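# Unplug the clipped cord from the power strip

## Task

Pull out the plug of the cord that the power strip's wire clip holds, leave that plug away from the wire clip, and finish without either gripper holding any other loose object.

## Robot and tools

Robot: two arms, left_arm and right_arm, each ending in a two-finger parallel gripper with a fisheye wrist camera. left_arm sits on the +y side. The scene frame has its origin at table-top height midway between the nominal bases, +x out over the table, +z up. Actual base positions: left_arm (+0.009, +0.312, 0) m, right_arm (+0.015, -0.245, 0) m, each nearly unrotated. Hand poses, velocities, targets and wrist-camera poses are reported in each arm's own base frame; fixed cameras and the table use the scene frame. Gripper fingers point along its +z and open and close along its y. end_effector_position is the point between the pads, roughly 1 cm behind the tips. Reported poses can be off by a few cm, more at long reach.

Cameras: cam_high, cam_low (fixed), cam_left_wrist, cam_right_wrist, all 672x504. Calibration lines are given per camera; fixed ones may have shifted slightly.

Number layout for motion: every row is 14 numbers in [-1, 1]: dx, dy, dz, rx, ry, rz, opening for left_arm, then the same seven for right_arm. Both arms always appear, even if one stays put. dx..rz are an OFFSET (not a pose) measured from that arm's current Hand target, along that arm's own base axes; rx, ry, rz form one rotation vector about the Hand target's position. Scale: 1.0 = 0.6 m or 180 degrees. A translation longer than 1.0 gets shortened. Repeating an offset moves the arm further. Sending six zeros re-requests the current Hand target. opening is ABSOLUTE: +1 fully open (0.094 m), -1 closed; a 0 is a real command, so resend the present opening to keep a gripper unchanged.

execute_actions(actions, cameras): actions is a list of actions; each action is up to 15 rows, one per 1/30 s step, and a short action repeats its last row. All rows of one action are offsets from the pose at that action's start. Each action lasts 0.5 s. An empty list returns images and the scene number/task. cameras: list of names, ["all"], or []; an unknown name voids the call.

move(target, speed, blend, opening_speed, grip_force, blocking, cameras): straight-line paths toward target, one 14-number row or a list of up to 15 rows, all offsets from the same starting Hand targets. speed in m/s, 0.002 to 2.9 (default 0.25), rotation capped at twice that in rad/s; one value or one per target. blend in m rounds corners between list targets (0 = stop at each). opening_speed: rate on the -1..+1 scale per second, at least 0.2; use it for gentle closing. grip_force: newtons per pad, 10 to 50 (full), per arm or single, persists; lower force closes slowly. blocking=false returns after about 0.5 s while the move continues. Paths ignore obstacles and the other arm and last at most 10 s. The result adds a move: line: done (within 10 mm and 2 degrees), off_target, moving, held, fault, plus limits such as paced (pose clipped) or held (steps withheld). Avoid paths passing near an arm's own base.

wait(seconds 0-10): lets time run; a running move continues. stop: brakes a running move. zoom_image(camera, region [x0,y0,x1,y1] pixels, max 504x504): closer look at the latest image. read_manual: licence text only. finished_scene(scene): ends the scene irreversibly; make no further call in that reply.

Result lines: end_effector_position (m) and end_effector_quat_wxyz per arm in its base frame; Hand target (last commanded pose after clipping, the reference for the next offset); Joint positions (last value = measured finger opening in m); Joint velocities (may read within noise or be omitted); Joint torques (include gravity, offset and noisy; joints 1-3 wrap at ±28 N m); grip_measured (opening on the command scale, reads up to ~2.5 mm wide when empty, narrower than the part under squeeze); grip_effort_nm (gripper motor effort, negative = closing, not a pad force); Tool commands; step readings of positions for action calls; MOTOR HOT / OVER-TEMPERATURE FAULT warnings.

Behaviour: orientation commands are clipped to within 40 degrees of the current one per step. Grippers often stop a few cm short of the command; another command, even zeros, retries, or send the remaining distance. A blocked arm keeps pushing until commanded back past its gripper. Grip force jumps to the full limit once the squeeze reaches about 20 N, so close slowly on delicate parts; to release, command well above grip_measured.

Avoid: dropping things or releasing moving parts, anything leaving the table, fast contacts and hard pushes on fixed or heavy objects, the two grippers or wrist cameras meeting (even a moderate press fails the scene), one gripper closing on the other's fingers, strain on wrist camera cables, and long holds at full stretch or against unreachable targets (motors overheat; at 90 °C the arm folds and stops). Loose objects may occasionally get nudged. The result must hold after the robot lets go.

Each tool is called after "Request:" as a command line: name --argument value for each argument, lists and objects as JSON in quotes; but a table of rows of numbers goes row by row, as --pt "numbers of a row", without its own name.

## Session

Request:
execute_actions --actions '[]'

Scene clock: 0.00 s.
left_arm: end_effector_position=(+0.1994, +0.0615, +0.1172) grip_measured=+1.000 grip_effort_nm=n/a end_effector_quat_wxyz=(+0.523, -0.359, +0.773, +0.022) | right_arm: end_effector_position=(+0.3406, +0.0614, +0.0786) grip_measured=+1.000 grip_effort_nm=n/a end_effector_quat_wxyz=(+0.505, -0.180, +0.845, +0.000)
Joint positions: left_arm=[-0.234 0.158 0.23 -0.661 -0.622 -0.763 0.094] | right_arm=[0.148 1.264 0.292 0.458 -0.053 -0.24 0.094]
Joint velocities: within noise
Joint torques (N m): no reading
Heat: left arm: 33 °C; right arm: 31 °C.
Hand target: left_arm +0.1992, +0.0627, +0.1224; +0.529, -0.360, +0.768, +0.022 | right_arm +0.3417, +0.0617, +0.0814; +0.507, -0.179, +0.843, +0.000
Tool commands: left_gripper/opening=+1.0 right_gripper/opening=+1.0

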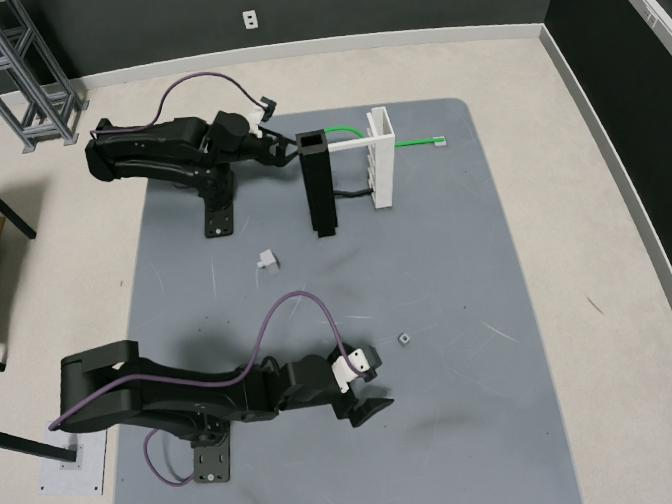

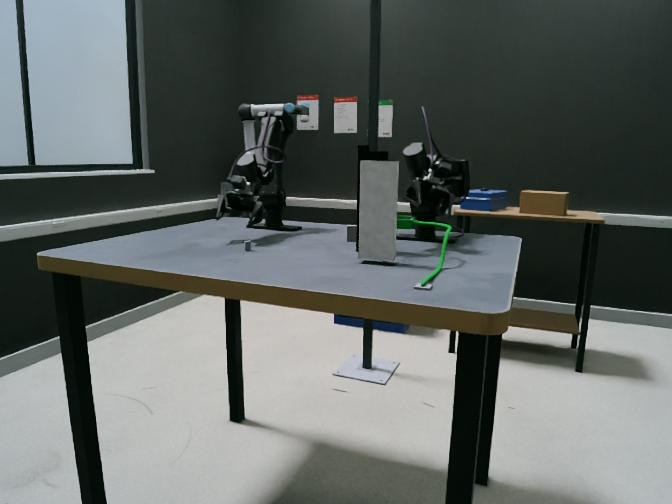

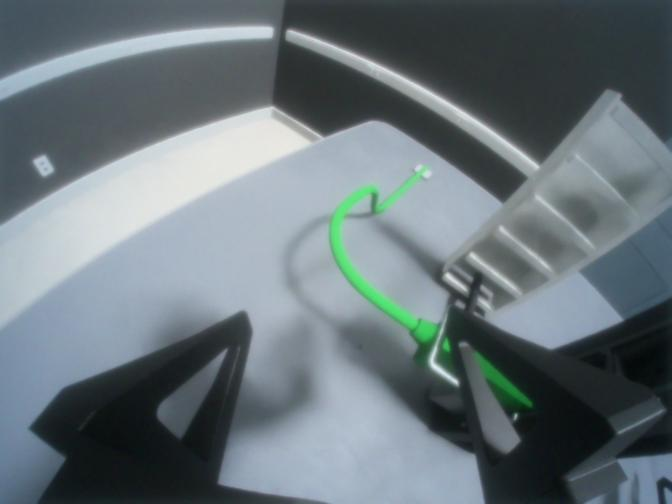

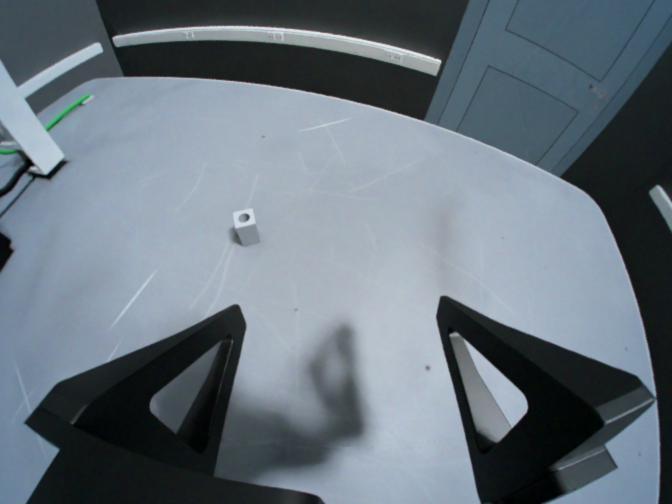

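Request:
zoom_image --camera "cam_high" --region '[230, 80, 480, 290]'

Request:
zoom_image --camera "cam_left_wrist" --region '[280, 80, 672, 504]'

Request:
zoom_image --camera "cam_low" --region '[320, 130, 480, 300]'

Scaled by 2.016.

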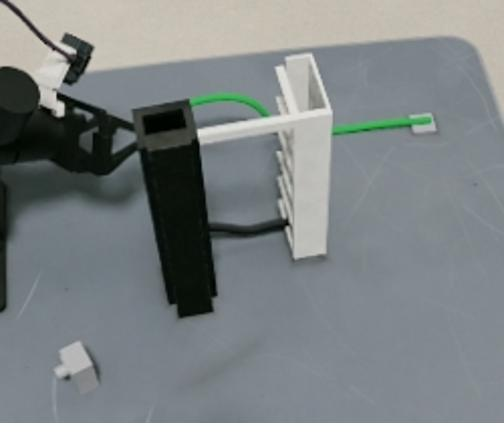

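Scaled by 1.189 from the camera's 672x504 image, which has a finer 960x720 frame.

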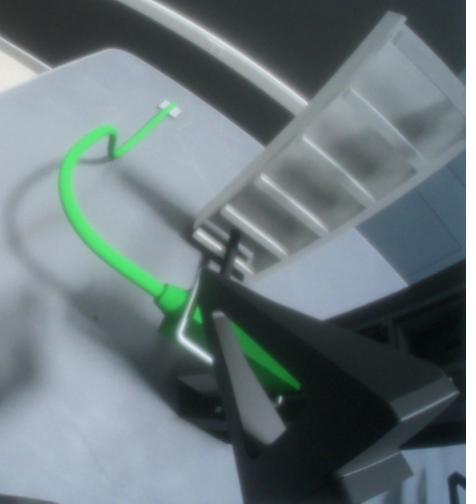

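Scaled by 2.965.

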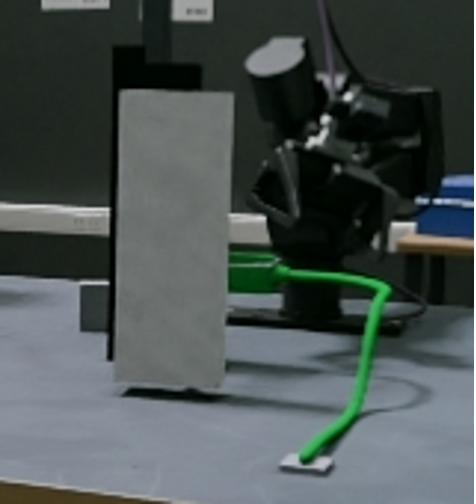

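Request:
zoom_image --camera "cam_left_wrist" --region '[380, 240, 580, 440]'

Request:
zoom_image --camera "cam_high" --region '[280, 90, 410, 200]'

Scaled by 2.520 from the camera's 672x504 image, which has a finer 960x720 frame.

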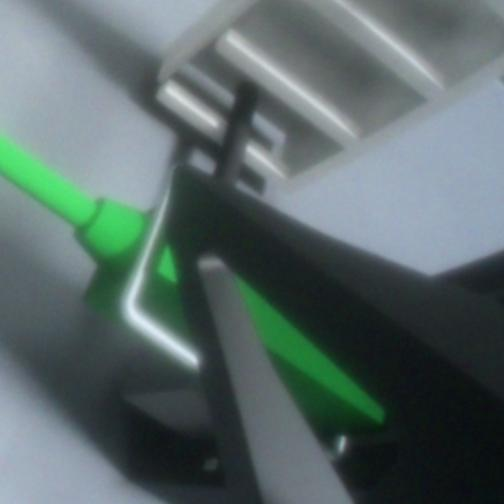

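Scaled by 3.877.

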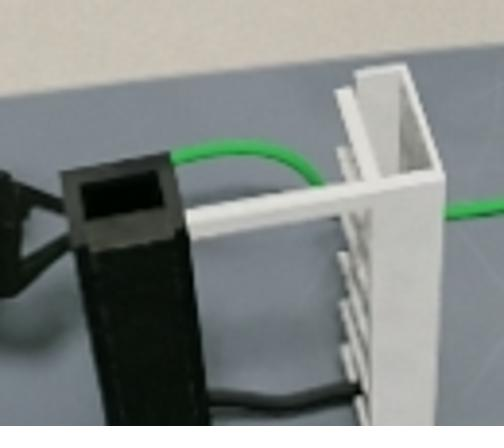

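Request:
move --pt "0 0.03 0.16 0 0 0 1 0 0 0 0 0 0 1" --pt "0.083 0.062 0.22 -0.2663 0.245 0.1972 1 0 0 0 0 0 0 1" --blend 0.02 --cameras '["all"]'

Scene clock: 52.93 s.
left_arm: end_effector_position=(+0.2486, +0.0987, +0.2492) grip_measured=+1.000 grip_effort_nm=-0.01 end_effector_quat_wxyz=(-0.107, +0.698, -0.706, +0.045) | right_arm: end_effector_position=(+0.3406, +0.0614, +0.0786) grip_measured=+1.000 grip_effort_nm=-0.03 end_effector_quat_wxyz=(+0.505, -0.180, +0.845, +0.000)
Joint positions: left_arm=[0.372 1.435 1.659 -1.562 -0.003 -1.187 0.094] | right_arm=[0.148 1.264 0.292 0.458 -0.053 -0.24 0.094]
Joint torques (N m): left_arm=[0.43 -4.25 8.83 0.89 0.02 -0.09] | right_arm=[-0.02 -3.69 7.3 1.72 0.01 0]
Heat: left arm: 40 °C; right arm: 33 °C.
Hand target: left_arm +0.2490, +0.0999, +0.2543; +0.001, +0.707, -0.707, +0.000 | right_arm +0.3417, +0.0617, +0.0814; +0.507, -0.179, +0.843, +0.000
Off the commanded pose: left_arm 0.005 m, 13 deg | right_arm 0.003 m, 0 deg.
joint sent to its limit (left arm) — joint 4 (wrist pitch), lower limit. The joint targets are off in orientation, not in position.
move: off_target (left_arm)
camera_calibration:
cam_left_wrist: T_world_to_cam=[[0.984413, -0.0832118, 0.154944, -0.271797], [-0.130741, -0.935503, 0.328238, 0.080129], [0.117637, -0.343379, -0.931801, 0.336254], [0, 0, 0, 1]] pos_world=[0.238481, 0.167807, 0.329134]

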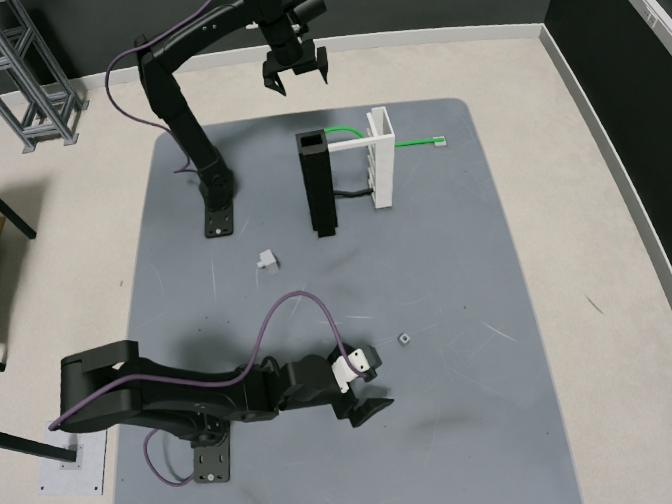

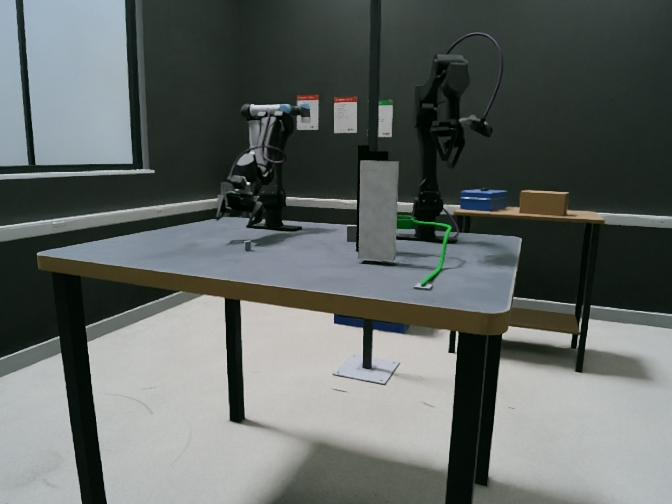

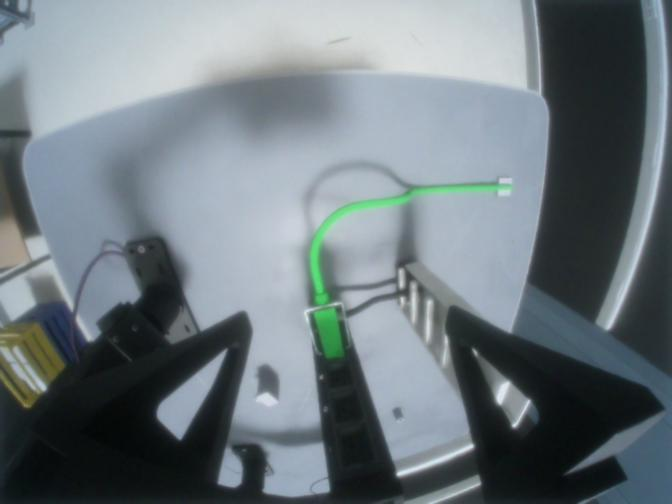

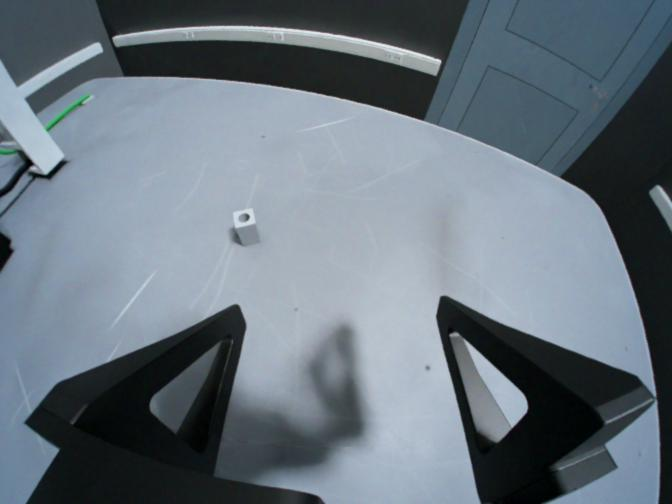

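Request:
zoom_image --camera "cam_left_wrist" --region '[270, 260, 420, 410]'

Request:
zoom_image --camera "cam_left_wrist" --region '[290, 340, 450, 504]'

Scaled by 3.360 from the camera's 672x504 image, which has a finer 960x720 frame.

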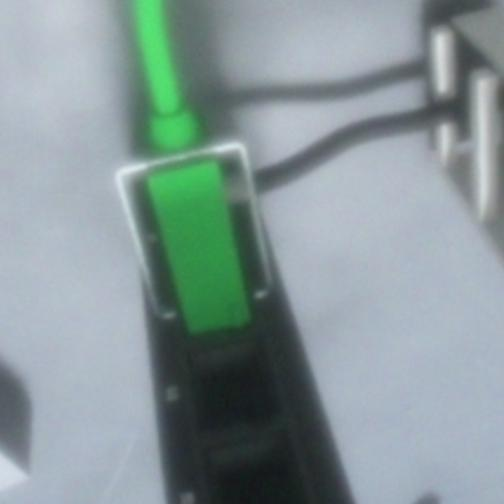

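Scaled by 3.073 from the camera's 672x504 image, which has a finer 960x720 frame.

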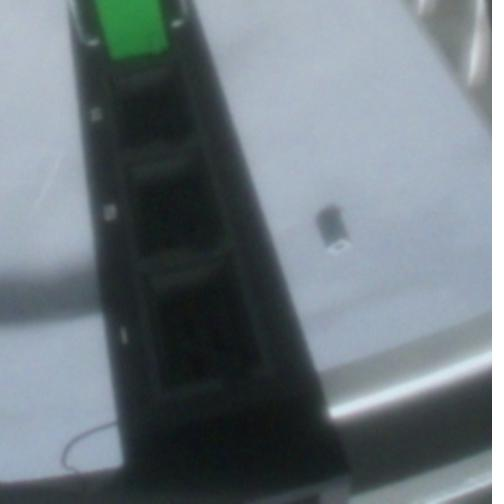

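Request:
move --target '[-0.165, -0.133, -0.107, 0.2383, -0.2383, -0.4578, 1, 0, 0, 0, 0, 0, 0, 1]' --cameras '["cam_left_wrist", "cam_high"]'

Scene clock: 125.37 s.
left_arm: end_effector_position=(+0.1513, +0.0228, +0.1925) grip_measured=+1.000 grip_effort_nm=-0.01 end_effector_quat_wxyz=(+0.454, -0.024, +0.890, +0.043) | right_arm: end_effector_position=(+0.3406, +0.0614, +0.0786) grip_measured=+1.000 grip_effort_nm=-0.03 end_effector_quat_wxyz=(+0.505, -0.180, +0.845, +0.000)
Joint positions: left_arm=[0.565 0.221 0.696 -1.148 0.356 0.339 0.094] | right_arm=[0.148 1.264 0.292 0.458 -0.053 -0.24 0.094]
Joint torques (N m): left_arm=[0.43 3.17 6.2 1.77 0.38 0.07] | right_arm=[-0.02 -3.66 7.3 1.72 0.01 0]
Heat: left arm: 36 °C; right arm: 34 °C.
Hand target: left_arm +0.1500, +0.0201, +0.1900; +0.461, +0.000, +0.887, +0.000 | right_arm +0.3417, +0.0617, +0.0814; +0.507, -0.179, +0.843, +0.000
Off the commanded pose: left_arm 0.004 m, 6 deg | right_arm 0.003 m, 0 deg.
move: off_target (left_arm)
camera_calibration:
cam_left_wrist: T_world_to_cam=[[0.0839424, -0.986475, -0.140784, 0.0402119], [-0.878265, -0.00649871, -0.47813, 0.262129], [0.470748, 0.163781, -0.866933, 0.191354], [0, 0, 0, 1]] pos_world=[0.136764, 0.0100315, 0.296884]
Images, in order (width x height): cam_high 672x504, cam_left_wrist 672x504.

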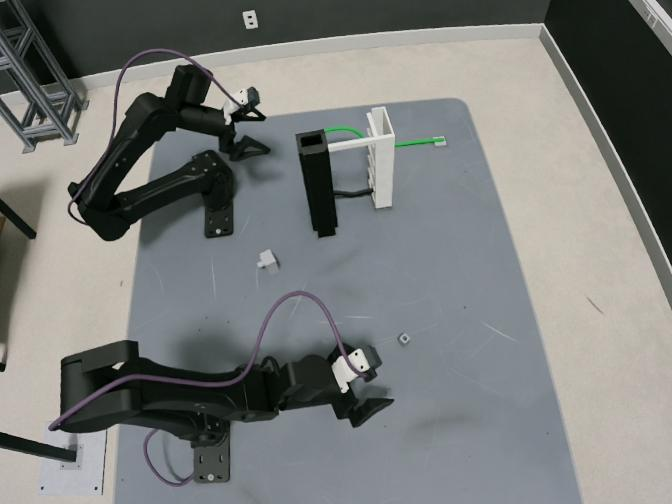

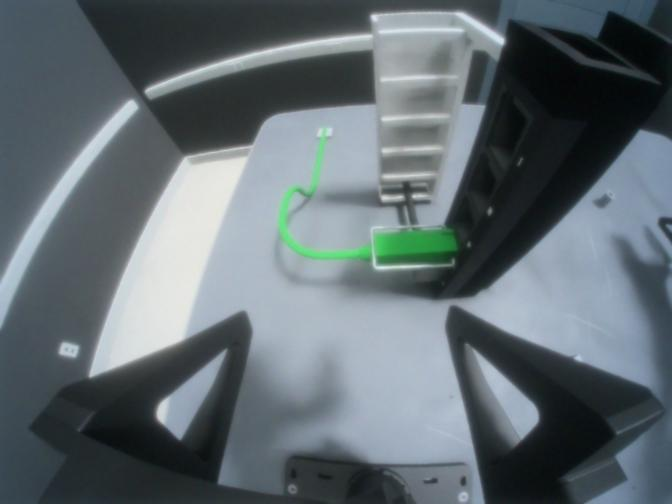

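Request:
zoom_image --camera "cam_left_wrist" --region '[330, 180, 500, 310]'

Scaled by 2.965 from the camera's 672x504 image, which has a finer 960x720 frame.

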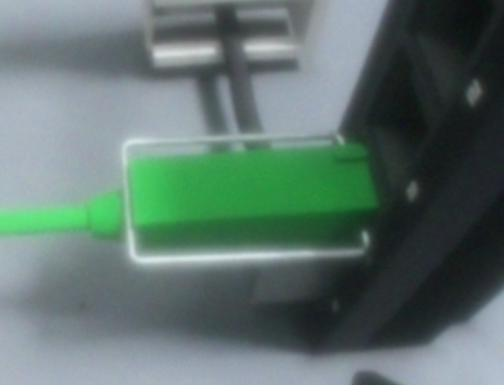

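Request:
move --pt "0.122 0.0667 -0.05 0 0 0 -0.94 0 0 0 0 0 0 1" --pt "0.122 0.0667 -0.1917 0 0 0 -0.94 0 0 0 0 0 0 1" --speed 0.15 --cameras '["cam_left_wrist", "cam_high", "cam_low"]'

Scene clock: 190.97 s.
left_arm: end_effector_position=(+0.2203, +0.0626, +0.0740) grip_measured=-0.938 grip_effort_nm=-0.13 end_effector_quat_wxyz=(+0.454, -0.006, +0.891, +0.006) | right_arm: end_effector_position=(+0.3406, +0.0614, +0.0786) grip_measured=+1.000 grip_effort_nm=-0.03 end_effector_quat_wxyz=(+0.505, -0.180, +0.845, +0.000)
Joint positions: left_arm=[0.666 0.533 0.193 -0.398 0.509 0.423 0.003] | right_arm=[0.148 1.264 0.292 0.458 -0.053 -0.24 0.094]
Joint torques (N m): left_arm=[-0.47 0.68 7.35 2.04 0.43 -0.05] | right_arm=[-0.02 -3.66 7.3 1.72 0 0]
Heat: left arm: 37 °C; right arm: 35 °C.
Hand target: left_arm +0.2233, +0.0601, +0.0751; +0.462, +0.000, +0.887, +0.001 | right_arm +0.3417, +0.0617, +0.0814; +0.507, -0.179, +0.843, +0.000
Off the commanded pose: left_arm 0.004 m, 1 deg | right_arm 0.003 m, 0 deg.
move: done
camera_calibration:
cam_left_wrist: T_world_to_cam=[[0.0190163, -0.995766, -0.0899406, 0.0681565], [-0.878027, 0.026396, -0.477883, 0.264213], [0.478233, 0.0880579, -0.873807, 0.0532369], [0, 0, 0, 1]] pos_world=[0.20523, 0.0562058, 0.178911]
Images, in order (width x height): cam_high 672x504, cam_low 672x504, cam_left_wrist 672x504.

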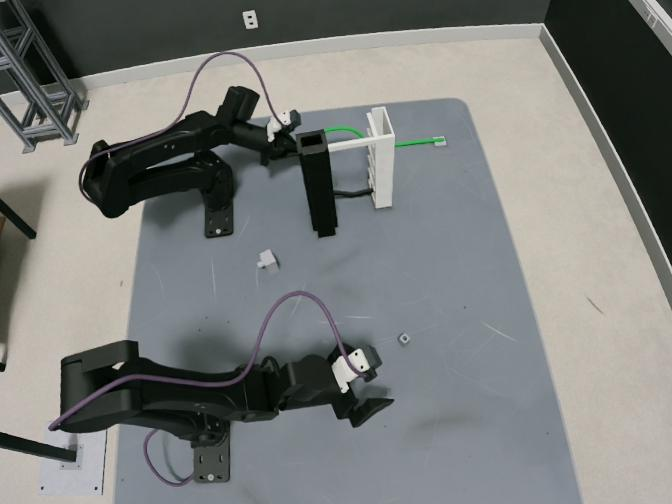

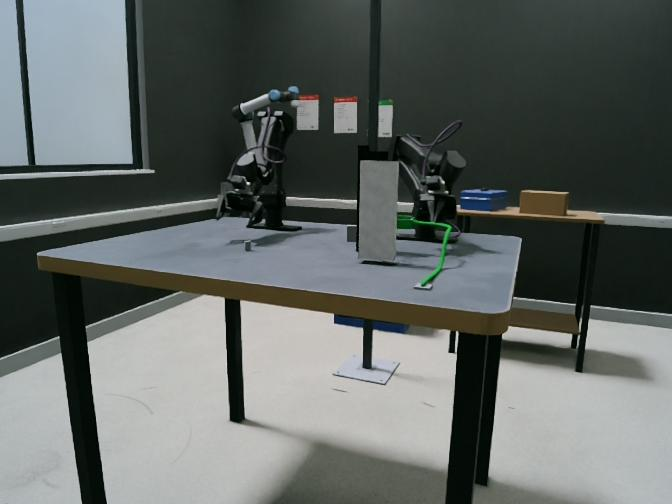

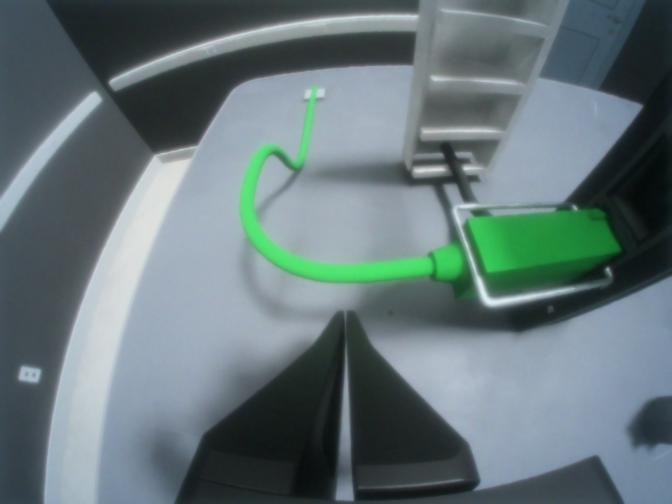

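Request:
zoom_image --camera "cam_left_wrist" --region '[420, 170, 650, 340]'

Scaled by 2.191 from the camera's 672x504 image, which has a finer 960x720 frame.

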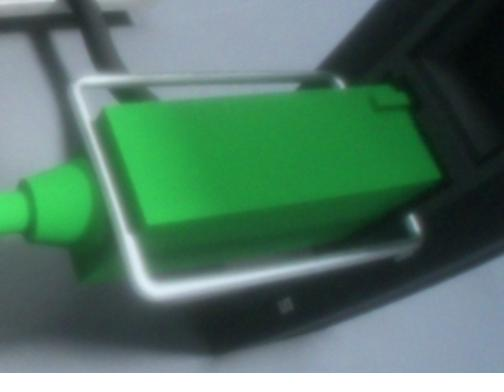

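Request:
move --target '[0.0037, -0.086, 0, 0, 0, 0, -0.94, 0, 0, 0, 0, 0, 0, 1]' --speed 0.08 --cameras '["cam_left_wrist"]'

Request:
zoom_image --camera "cam_left_wrist" --region '[260, 170, 500, 350]'

Scene clock: 202.73 s.
left_arm: end_effector_position=(+0.2288, +0.0197, +0.0815) grip_measured=-0.939 grip_effort_nm=-0.08 end_effector_quat_wxyz=(+0.468, -0.014, +0.883, +0.024) | right_arm: end_effector_position=(+0.3406, +0.0614, +0.0786) grip_measured=+1.000 grip_effort_nm=-0.03 end_effector_quat_wxyz=(+0.505, -0.180, +0.845, +0.000)
Joint positions: left_arm=[0.11 0.334 0.161 -0.423 0.036 0.059 0.003] | right_arm=[0.148 1.264 0.292 0.458 -0.053 -0.24 0.094]
Joint torques (N m): left_arm=[-1.25 0.09 7.2 1.8 0.51 -0.04] | right_arm=[-0.02 -3.66 7.3 1.72 0.01 0]
Heat: left arm: 37 °C; right arm: 35 °C.
Hand target: left_arm +0.2255, +0.0085, +0.0750; +0.461, +0.000, +0.887, +0.001 | right_arm +0.3417, +0.0617, +0.0814; +0.507, -0.179, +0.843, +0.000
Off the commanded pose: left_arm 0.013 m, 3 deg | right_arm 0.003 m, 0 deg.
move: off_target (left_arm)
camera_calibration:
cam_left_wrist: T_world_to_cam=[[0.0524211, -0.992109, -0.11389, 0.0201847], [-0.862723, 0.0124477, -0.505524, 0.275393], [0.502953, 0.124756, -0.855263, 0.0515277], [0, 0, 0, 1]] pos_world=[0.210613, 0.0101691, 0.185586]
Images, in order (width x height): cam_left_wrist 672x504.

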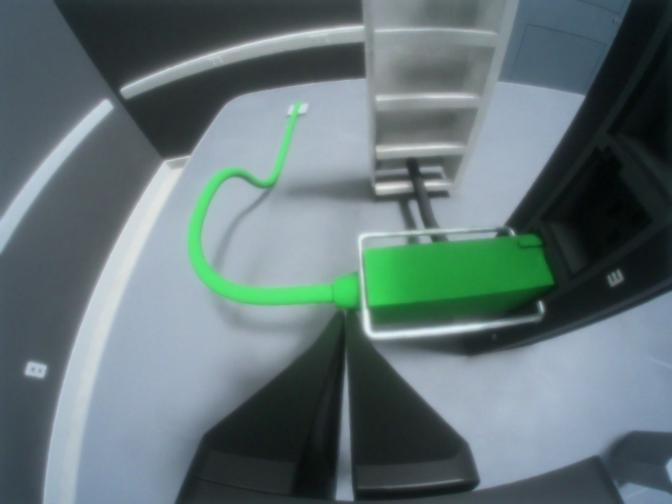

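Scaled by 2.100 from the camera's 672x504 image, which has a finer 960x720 frame.

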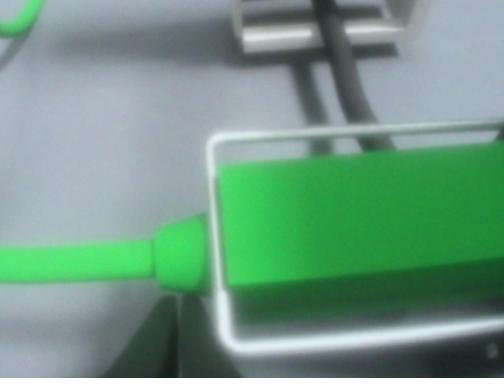

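Request:
move --pt "-0.0225 0.0208 0 0 0 0 -0.94 0 0 0 0 0 0 1" --pt "-0.0225 -0.0058 -0.003 0 0 0 -0.94 0 0 0 0 0 0 1" --speed 0.08 --cameras '["cam_left_wrist"]'

Request:
zoom_image --camera "cam_left_wrist" --region '[260, 200, 500, 380]'

Scene clock: 222.63 s.
left_arm: end_effector_position=(+0.2133, +0.0051, +0.0763) grip_measured=-0.939 grip_effort_nm=-0.08 end_effector_quat_wxyz=(+0.463, +0.002, +0.886, +0.000) | right_arm: end_effector_position=(+0.3406, +0.0614, +0.0786) grip_measured=+1.000 grip_effort_nm=-0.03 end_effector_quat_wxyz=(+0.505, -0.180, +0.845, +0.000)
Joint positions: left_arm=[0.066 0.192 0.154 -0.571 0.055 0.041 0.003] | right_arm=[0.148 1.264 0.292 0.458 -0.053 -0.24 0.094]
Joint torques (N m): left_arm=[-0.53 0.47 7.27 1.9 -0.06 -0.09] | right_arm=[-0.01 -3.66 7.3 1.72 0 0.01]
Heat: left arm: 37 °C; right arm: 35 °C.
Hand target: left_arm +0.2120, +0.0050, +0.0732; +0.461, +0.000, +0.887, +0.001 | right_arm +0.3417, +0.0617, +0.0814; +0.507, -0.179, +0.843, +0.000
Off the commanded pose: left_arm 0.003 m, 0 deg | right_arm 0.003 m, 0 deg.
move: done
camera_calibration:
cam_left_wrist: T_world_to_cam=[[0.00168943, -0.996172, -0.0873987, 0.0146895], [-0.867483, 0.0420179, -0.49569, 0.259683], [0.497465, 0.0766543, -0.864091, 0.0587887], [0, 0, 0, 1]] pos_world=[0.196, -0.000784475, 0.180805]
Images, in order (width x height): cam_left_wrist 672x504.

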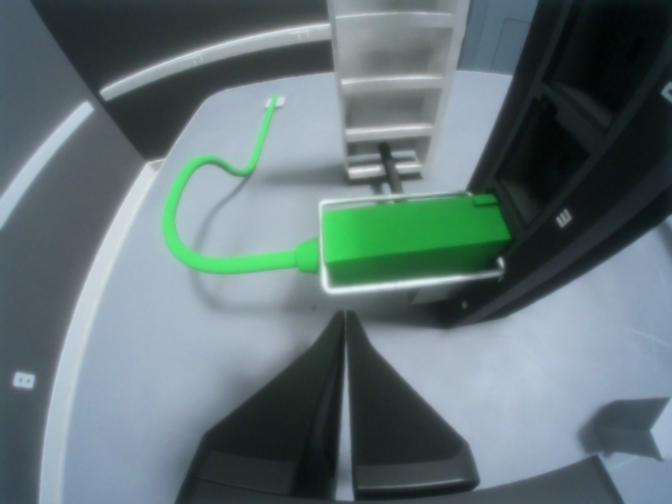

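Scaled by 2.100 from the camera's 672x504 image, which has a finer 960x720 frame.

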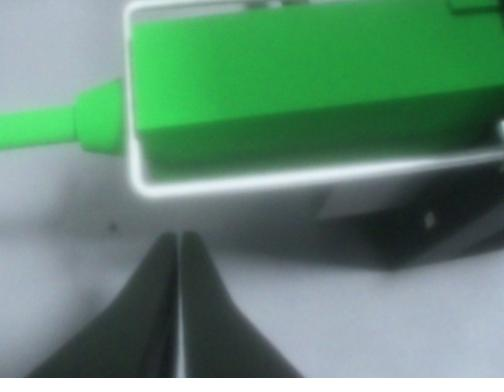

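Request:
move --target '[0.0158, 0, -0.003, 0, 0, 0, -0.94, 0, 0, 0, 0, 0, 0, 1]' --speed 0.06 --cameras '["cam_left_wrist"]'

Request:
zoom_image --camera "cam_left_wrist" --region '[260, 200, 500, 380]'

Scene clock: 227.03 s.
left_arm: end_effector_position=(+0.2189, +0.0049, +0.0717) grip_measured=-0.939 grip_effort_nm=-0.08 end_effector_quat_wxyz=(+0.457, +0.001, +0.890, +0.000) | right_arm: end_effector_position=(+0.3406, +0.0614, +0.0786) grip_measured=+1.000 grip_effort_nm=-0.03 end_effector_quat_wxyz=(+0.505, -0.180, +0.845, +0.000)
Joint positions: left_arm=[0.057 0.263 0.145 -0.504 0.048 0.036 0.003] | right_arm=[0.148 1.264 0.292 0.458 -0.053 -0.24 0.094]
Joint torques (N m): left_arm=[-0.5 1.81 7.32 2.2 -0.06 -0.08] | right_arm=[-0.02 -3.66 7.3 1.72 0.01 0]
Heat: left arm: 36 °C; right arm: 36 °C.
Hand target: left_arm +0.2215, +0.0050, +0.0715; +0.462, +0.000, +0.887, +0.001 | right_arm +0.3417, +0.0617, +0.0814; +0.507, -0.179, +0.843, +0.000
Off the commanded pose: left_arm 0.003 m, 1 deg | right_arm 0.003 m, 0 deg.
move: done
camera_calibration:
cam_left_wrist: T_world_to_cam=[[0.000697489, -0.99625, -0.0865152, 0.0142489], [-0.874152, 0.0414088, -0.483883, 0.262912], [0.485651, 0.075965, -0.870846, 0.0551866], [0, 0, 0, 1]] pos_world=[0.203014, -0.000883641, 0.176511]
Images, in order (width x height): cam_left_wrist 672x504.

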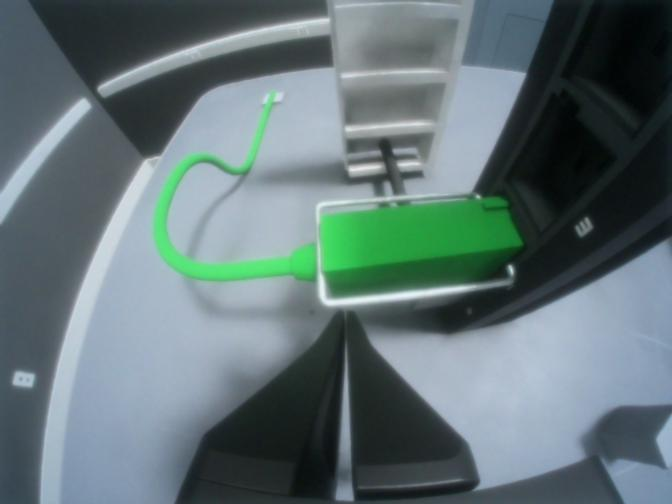

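Scaled by 2.100 from the camera's 672x504 image, which has a finer 960x720 frame.

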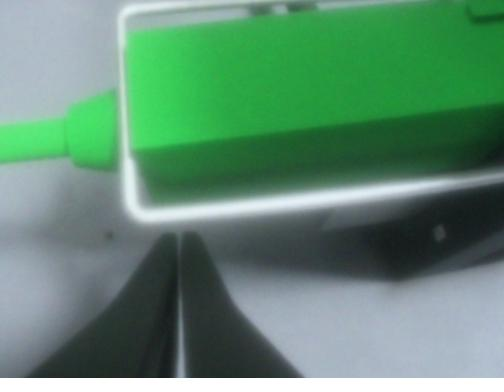

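Request:
move --pt "0.0067 0 0 0 0 0 -0.94 0 0 0 0 0 0 1" --pt "0.0067 0.001 0.0183 0 0 0 -0.94 0 0 0 0 0 0 1" --pt "0.0067 -0.0037 0.0537 0 0 0 -0.94 0 0 0 0 0 0 1" --pt "0.0067 -0.0113 0.07 0 0 0 -0.94 0 0 0 0 0 0 1" --speed 0.06 --blend '[0, 0.004, 0.004, 0]' --cameras '["cam_left_wrist", "cam_low"]'

Request:
zoom_image --camera "cam_left_wrist" --region '[260, 200, 500, 380]'

Scene clock: 239.67 s.
left_arm: end_effector_position=(+0.2174, -0.0030, +0.0909) grip_measured=-0.939 grip_effort_nm=-0.08 end_effector_quat_wxyz=(+0.433, +0.004, +0.901, -0.002) | right_arm: end_effector_position=(+0.3406, +0.0614, +0.0786) grip_measured=+1.000 grip_effort_nm=-0.03 end_effector_quat_wxyz=(+0.505, -0.180, +0.845, +0.000)
Joint positions: left_arm=[-0.033 0.354 0.263 -0.584 -0.018 -0.016 0.003] | right_arm=[0.148 1.264 0.292 0.458 -0.053 -0.24 0.094]
Joint torques (N m): left_arm=[-0.42 0.73 11.56 2.11 -0.16 -0.09] | right_arm=[-0.02 -3.67 7.3 1.73 0 0]
Heat: left arm: 37 °C; right arm: 36 °C.
Hand target: left_arm +0.2255, -0.0018, +0.1136; +0.462, +0.000, +0.887, +0.000 | right_arm +0.3417, +0.0617, +0.0814; +0.507, -0.179, +0.843, +0.000
Off the commanded pose: left_arm 0.024 m, 4 deg | right_arm 0.003 m, 0 deg.
move: off_target (left_arm)
camera_calibration:
cam_left_wrist: T_world_to_cam=[[-0.0106823, -0.996348, -0.084709, 0.0102936], [-0.898246, 0.0467836, -0.436996, 0.272102], [0.439363, 0.0714214, -0.895466, 0.0854873], [0, 0, 0, 1]] pos_world=[0.206965, -0.00857958, 0.19633]
Images, in order (width x height): cam_low 672x504, cam_left_wrist 672x504.

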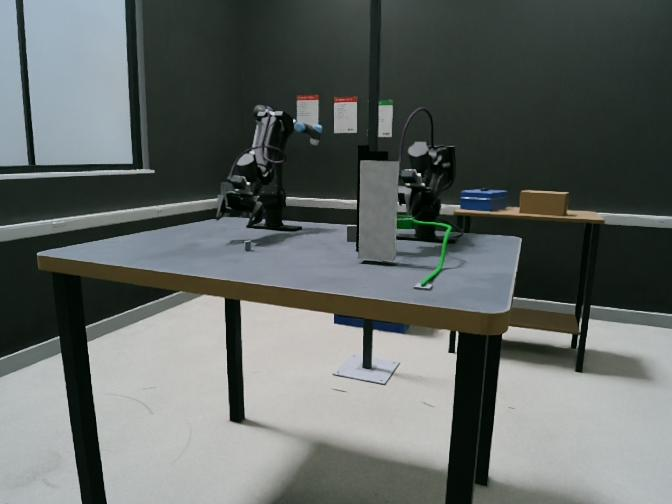

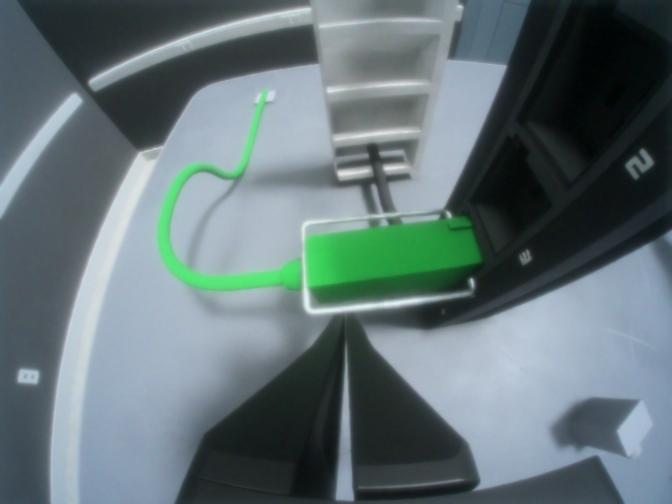

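Scaled by 2.100 from the camera's 672x504 image, which has a finer 960x720 frame.

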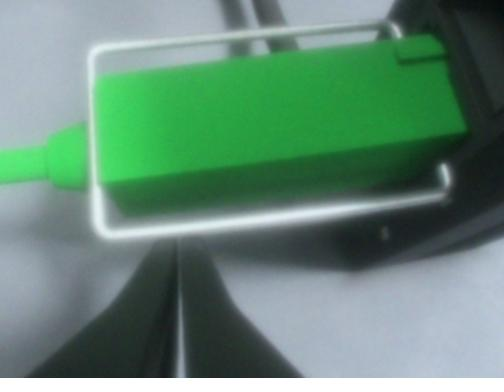

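Request:
move --pt "-0.0592 0 -0.0333 0 0 0 -0.94 0 0 0 0 0 0 1" --pt "-0.0592 0.04 0.18 0 0 0 -0.94 0 0 0 0 0 0 1" --pt "0.0008 0.103 0.1773 -0.3645 0.3645 0.3977 -0.83 0 0 0 0 0 0 1" --speed '[0.08, 0.2, 0.3]' --blend '[0, 0.02, 0]' --cameras '["cam_left_wrist", "cam_high"]'

Request:
zoom_image --camera "cam_left_wrist" --region '[220, 220, 460, 400]'

Scene clock: 328.57 s.
left_arm: end_effector_position=(+0.2245, +0.0596, +0.2139) grip_measured=-0.832 grip_effort_nm=0.12 end_effector_quat_wxyz=(+0.026, +0.712, -0.668, +0.212) | right_arm: end_effector_position=(+0.3406, +0.0614, +0.0786) grip_measured=+1.000 grip_effort_nm=-0.03 end_effector_quat_wxyz=(+0.505, -0.180, +0.845, +0.000)
Joint positions: left_arm=[0.582 1.365 1.41 -1.563 0.427 -1.064 0.008] | right_arm=[0.148 1.264 0.292 0.458 -0.053 -0.24 0.094]
Joint torques (N m): left_arm=[0.44 -3.82 8.65 0.6 0.44 -0.06] | right_arm=[-0.02 -3.67 7.3 1.72 0.01 0]
Heat: left arm: 44 °C; right arm: 36 °C.
Hand target: left_arm +0.2261, +0.0601, +0.2200; +0.184, +0.683, -0.683, +0.183 | right_arm +0.3417, +0.0617, +0.0814; +0.507, -0.179, +0.843, +0.000
Off the commanded pose: left_arm 0.006 m, 19 deg | right_arm 0.003 m, 0 deg.
joint sent to its limit (left arm) — joint 4 (wrist pitch), lower limit. The joint targets are off in orientation, not in position.
move: off_target (left_arm); target 3's new opening was sent with left_arm's hand 0.006 m and 19 deg from that target
camera_calibration:
cam_left_wrist: T_world_to_cam=[[0.975078, 0.0240757, 0.220553, -0.264258], [-0.136792, -0.71742, 0.683079, -0.0356379], [0.174675, -0.696225, -0.696247, 0.250647], [0, 0, 0, 1]] pos_world=[0.209015, 0.155301, 0.257139]
Images, in order (width x height): cam_high 672x504, cam_left_wrist 672x504.

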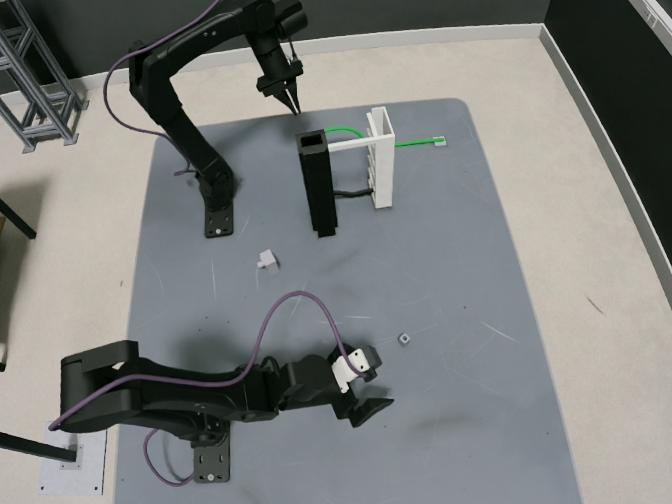

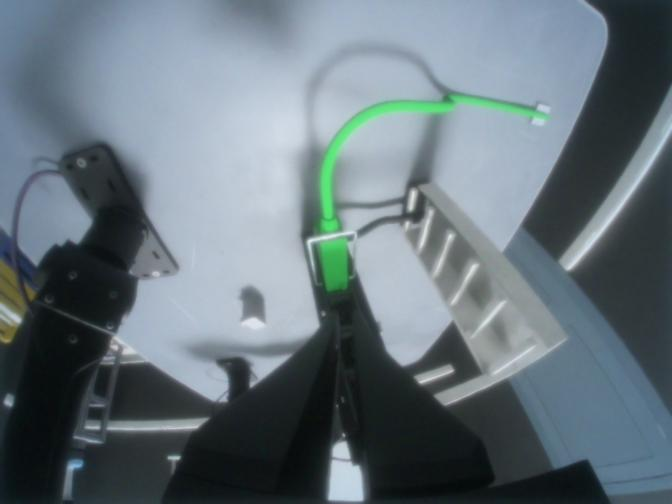

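Scaled by 2.100 from the camera's 672x504 image, which has a finer 960x720 frame.

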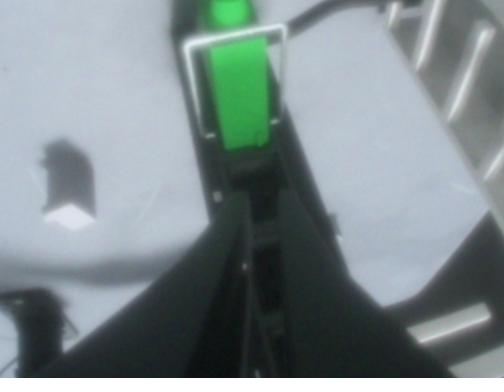

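Request:
move --target '[0, -0.08, -0.1417, 0, 0, 0, -0.83, 0, 0, 0, 0, 0, 0, 1]' --speed 0.15 --cameras '["cam_left_wrist"]'

Request:
zoom_image --camera "cam_left_wrist" --region '[250, 230, 430, 365]'

Scene clock: 334.93 s.
left_arm: end_effector_position=(+0.2229, +0.0138, +0.1371) grip_measured=-0.832 grip_effort_nm=0.12 end_effector_quat_wxyz=(+0.182, +0.683, -0.685, +0.178) | right_arm: end_effector_position=(+0.3406, +0.0614, +0.0786) grip_measured=+1.000 grip_effort_nm=-0.03 end_effector_quat_wxyz=(+0.505, -0.180, +0.845, +0.000)
Joint positions: left_arm=[0.425 1.539 1.219 -1.486 0.461 -1.088 0.008] | right_arm=[0.148 1.264 0.292 0.458 -0.053 -0.24 0.094]
Joint torques (N m): left_arm=[-0.35 -5.34 5.87 0.39 0.47 -0.08] | right_arm=[-0.03 -3.66 7.3 1.72 0 0]
Heat: left arm: 42 °C; right arm: 36 °C.
Hand target: left_arm +0.2260, +0.0120, +0.1349; +0.184, +0.683, -0.683, +0.183 | right_arm +0.3417, +0.0617, +0.0814; +0.507, -0.179, +0.843, +0.000
Off the commanded pose: left_arm 0.004 m, 1 deg | right_arm 0.003 m, 0 deg.
move: done
camera_calibration:
cam_left_wrist: T_world_to_cam=[[0.995869, -0.0890478, -0.0177783, -0.214982], [-0.036857, -0.575324, 0.817095, -0.0587985], [-0.0829887, -0.813064, -0.576229, 0.20802], [0, 0, 0, 1]] pos_world=[0.22919, 0.116161, 0.164089]
Images, in order (width x height): cam_left_wrist 672x504.

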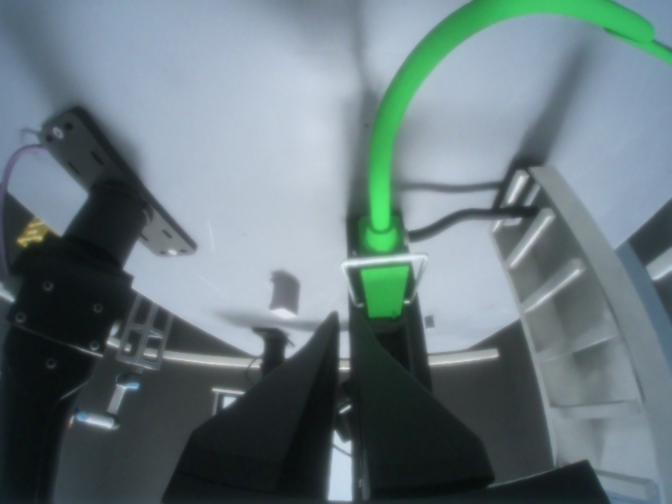

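Scaled by 2.800 from the camera's 672x504 image, which has a finer 960x720 frame.

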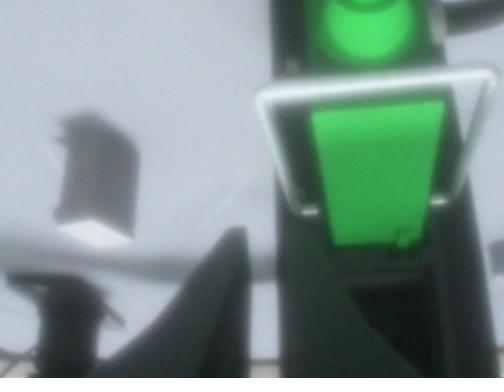

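Request:
move --target '[0.0035, -0.043, -0.0207, 0, 0, 0.0289, -0.83, 0, 0, 0, 0, 0, 0, 1]' --speed 0.1 --cameras '["cam_left_wrist"]'

Request:
zoom_image --camera "cam_left_wrist" --region '[270, 220, 450, 355]'

Scene clock: 368.23 s.
left_arm: end_effector_position=(+0.2269, -0.0113, +0.1189) grip_measured=-0.832 grip_effort_nm=0.12 end_effector_quat_wxyz=(+0.185, +0.715, -0.650, +0.180) | right_arm: end_effector_position=(+0.3406, +0.0614, +0.0786) grip_measured=+1.000 grip_effort_nm=-0.04 end_effector_quat_wxyz=(+0.505, -0.180, +0.845, +0.000)
Joint positions: left_arm=[0.334 1.493 1.105 -1.35 0.497 -1.29 0.008] | right_arm=[0.148 1.264 0.292 0.458 -0.053 -0.24 0.094]
Joint torques (N m): left_arm=[-0.4 -8.05 5.64 0.52 0.47 -0.08] | right_arm=[-0.02 -3.67 7.3 1.72 0.01 0.01]
Heat: left arm: 39 °C; right arm: 37 °C.
Hand target: left_arm +0.2282, -0.0138, +0.1225; +0.175, +0.713, -0.651, +0.191 | right_arm +0.3417, +0.0617, +0.0814; +0.507, -0.179, +0.843, +0.000
Off the commanded pose: left_arm 0.004 m, 2 deg | right_arm 0.003 m, 0 deg.
move: done
camera_calibration:
cam_left_wrist: T_world_to_cam=[[0.999117, 0.00218314, -0.0419602, -0.218326], [0.0357527, -0.568772, 0.821718, -0.0751836], [-0.0220718, -0.822493, -0.568347, 0.162667], [0, 0, 0, 1]] pos_world=[0.224412, 0.0915067, 0.14507]
Images, in order (width x height): cam_left_wrist 672x504.

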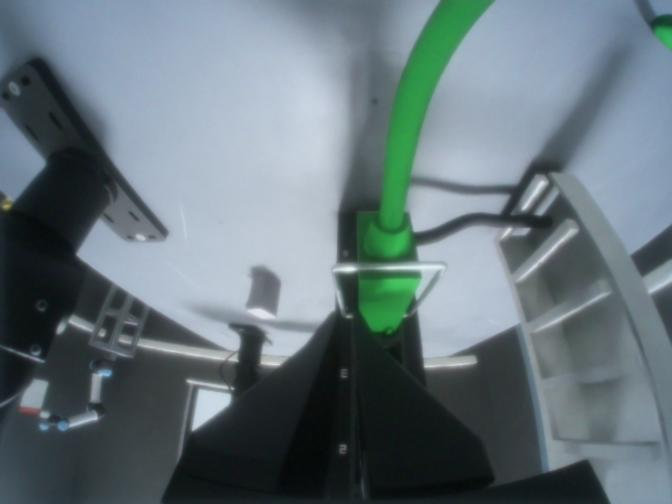

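Scaled by 2.800 from the camera's 672x504 image, which has a finer 960x720 frame.

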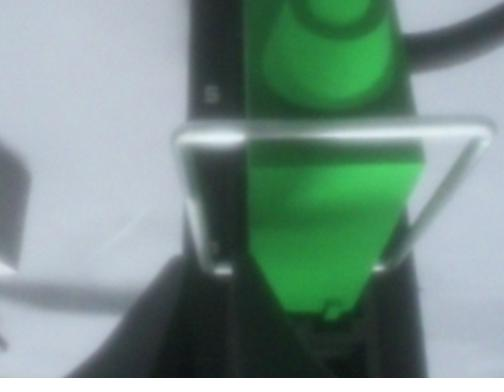

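Request:
move --target '[-0.005, 0.0015, -0.0035, 0, 0, 0, -0.83, 0, 0, 0, 0, 0, 0, 1]' --speed 0.05 --cameras '["cam_left_wrist"]'

Request:
zoom_image --camera "cam_left_wrist" --region '[290, 240, 410, 330]'

Scene clock: 379.23 s.
left_arm: end_effector_position=(+0.2237, -0.0124, +0.1170) grip_measured=-0.832 grip_effort_nm=0.12 end_effector_quat_wxyz=(+0.187, +0.715, -0.649, +0.179) | right_arm: end_effector_position=(+0.3406, +0.0614, +0.0786) grip_measured=+1.000 grip_effort_nm=-0.03 end_effector_quat_wxyz=(+0.505, -0.180, +0.845, +0.000)
Joint positions: left_arm=[0.334 1.486 1.089 -1.346 0.497 -1.29 0.008] | right_arm=[0.148 1.264 0.292 0.458 -0.053 -0.24 0.094]
Joint torques (N m): left_arm=[0.27 -7.97 5.65 0.5 0.45 0.02] | right_arm=[-0.02 -3.66 7.3 1.72 0.01 0]
Heat: left arm: 38 °C; right arm: 37 °C.
Hand target: left_arm +0.2251, -0.0129, +0.1204; +0.175, +0.713, -0.651, +0.191 | right_arm +0.3417, +0.0617, +0.0814; +0.507, -0.179, +0.843, +0.000
Off the commanded pose: left_arm 0.004 m, 2 deg | right_arm 0.003 m, 0 deg.
move: done
camera_calibration:
cam_left_wrist: T_world_to_cam=[[0.998916, 0.00240753, -0.0464824, -0.214646], [0.0396368, -0.567512, 0.82241, -0.0749852], [-0.0243993, -0.823361, -0.566993, 0.160981], [0, 0, 0, 1]] pos_world=[0.221314, 0.0905076, 0.142967]
Images, in order (width x height): cam_left_wrist 672x504.

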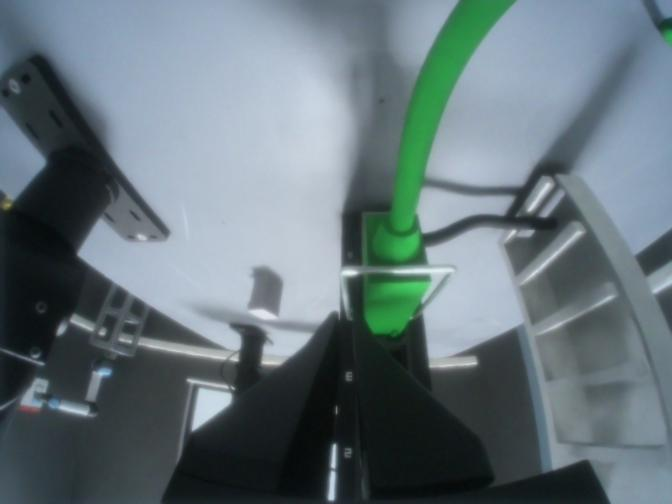

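Scaled by 4.200 from the camera's 672x504 image, which has a finer 960x720 frame.

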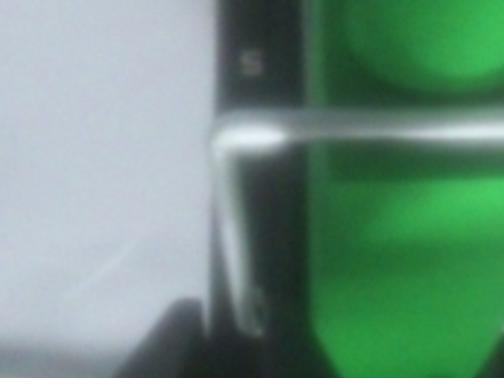

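Request:
move --target '[0, 0, -0.025, 0, 0, 0, -0.83, 0, 0, 0, 0, 0, 0, 1]' --speed 0.04 --cameras '["cam_left_wrist"]'

Request:
zoom_image --camera "cam_left_wrist" --region '[290, 240, 410, 330]'

Scene clock: 384.30 s.
left_arm: end_effector_position=(+0.2235, -0.0124, +0.1037) grip_measured=-0.832 grip_effort_nm=0.12 end_effector_quat_wxyz=(+0.183, +0.715, -0.650, +0.181) | right_arm: end_effector_position=(+0.3406, +0.0614, +0.0786) grip_measured=+1.000 grip_effort_nm=-0.03 end_effector_quat_wxyz=(+0.505, -0.180, +0.845, +0.000)
Joint positions: left_arm=[0.334 1.486 1.037 -1.285 0.497 -1.29 0.008] | right_arm=[0.148 1.264 0.292 0.458 -0.053 -0.24 0.094]
Joint torques (N m): left_arm=[0.27 -6.99 5.65 0.51 0.45 0.02] | right_arm=[-0.02 -3.66 7.3 1.72 0 0]
Heat: left arm: 38 °C; right arm: 37 °C.
Hand target: left_arm +0.2251, -0.0129, +0.1053; +0.175, +0.713, -0.651, +0.191 | right_arm +0.3417, +0.0617, +0.0814; +0.507, -0.179, +0.843, +0.000
Off the commanded pose: left_arm 0.002 m, 1 deg | right_arm 0.003 m, 0 deg.
move: done
camera_calibration:
cam_left_wrist: T_world_to_cam=[[0.999297, 0.00252645, -0.0374033, -0.216117], [0.0321697, -0.570068, 0.820967, -0.062412], [-0.0192483, -0.821593, -0.569749, 0.152556], [0, 0, 0, 1]] pos_world=[0.22091, 0.0903061, 0.130073]
Images, in order (width x height): cam_left_wrist 672x504.

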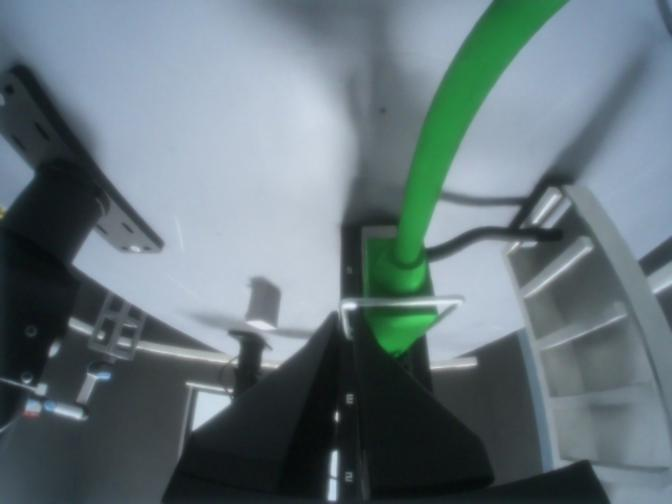

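Scaled by 4.200 from the camera's 672x504 image, which has a finer 960x720 frame.

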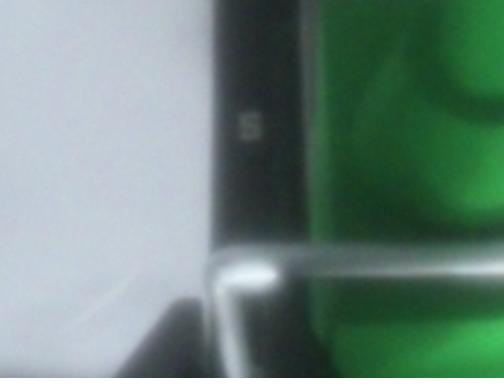

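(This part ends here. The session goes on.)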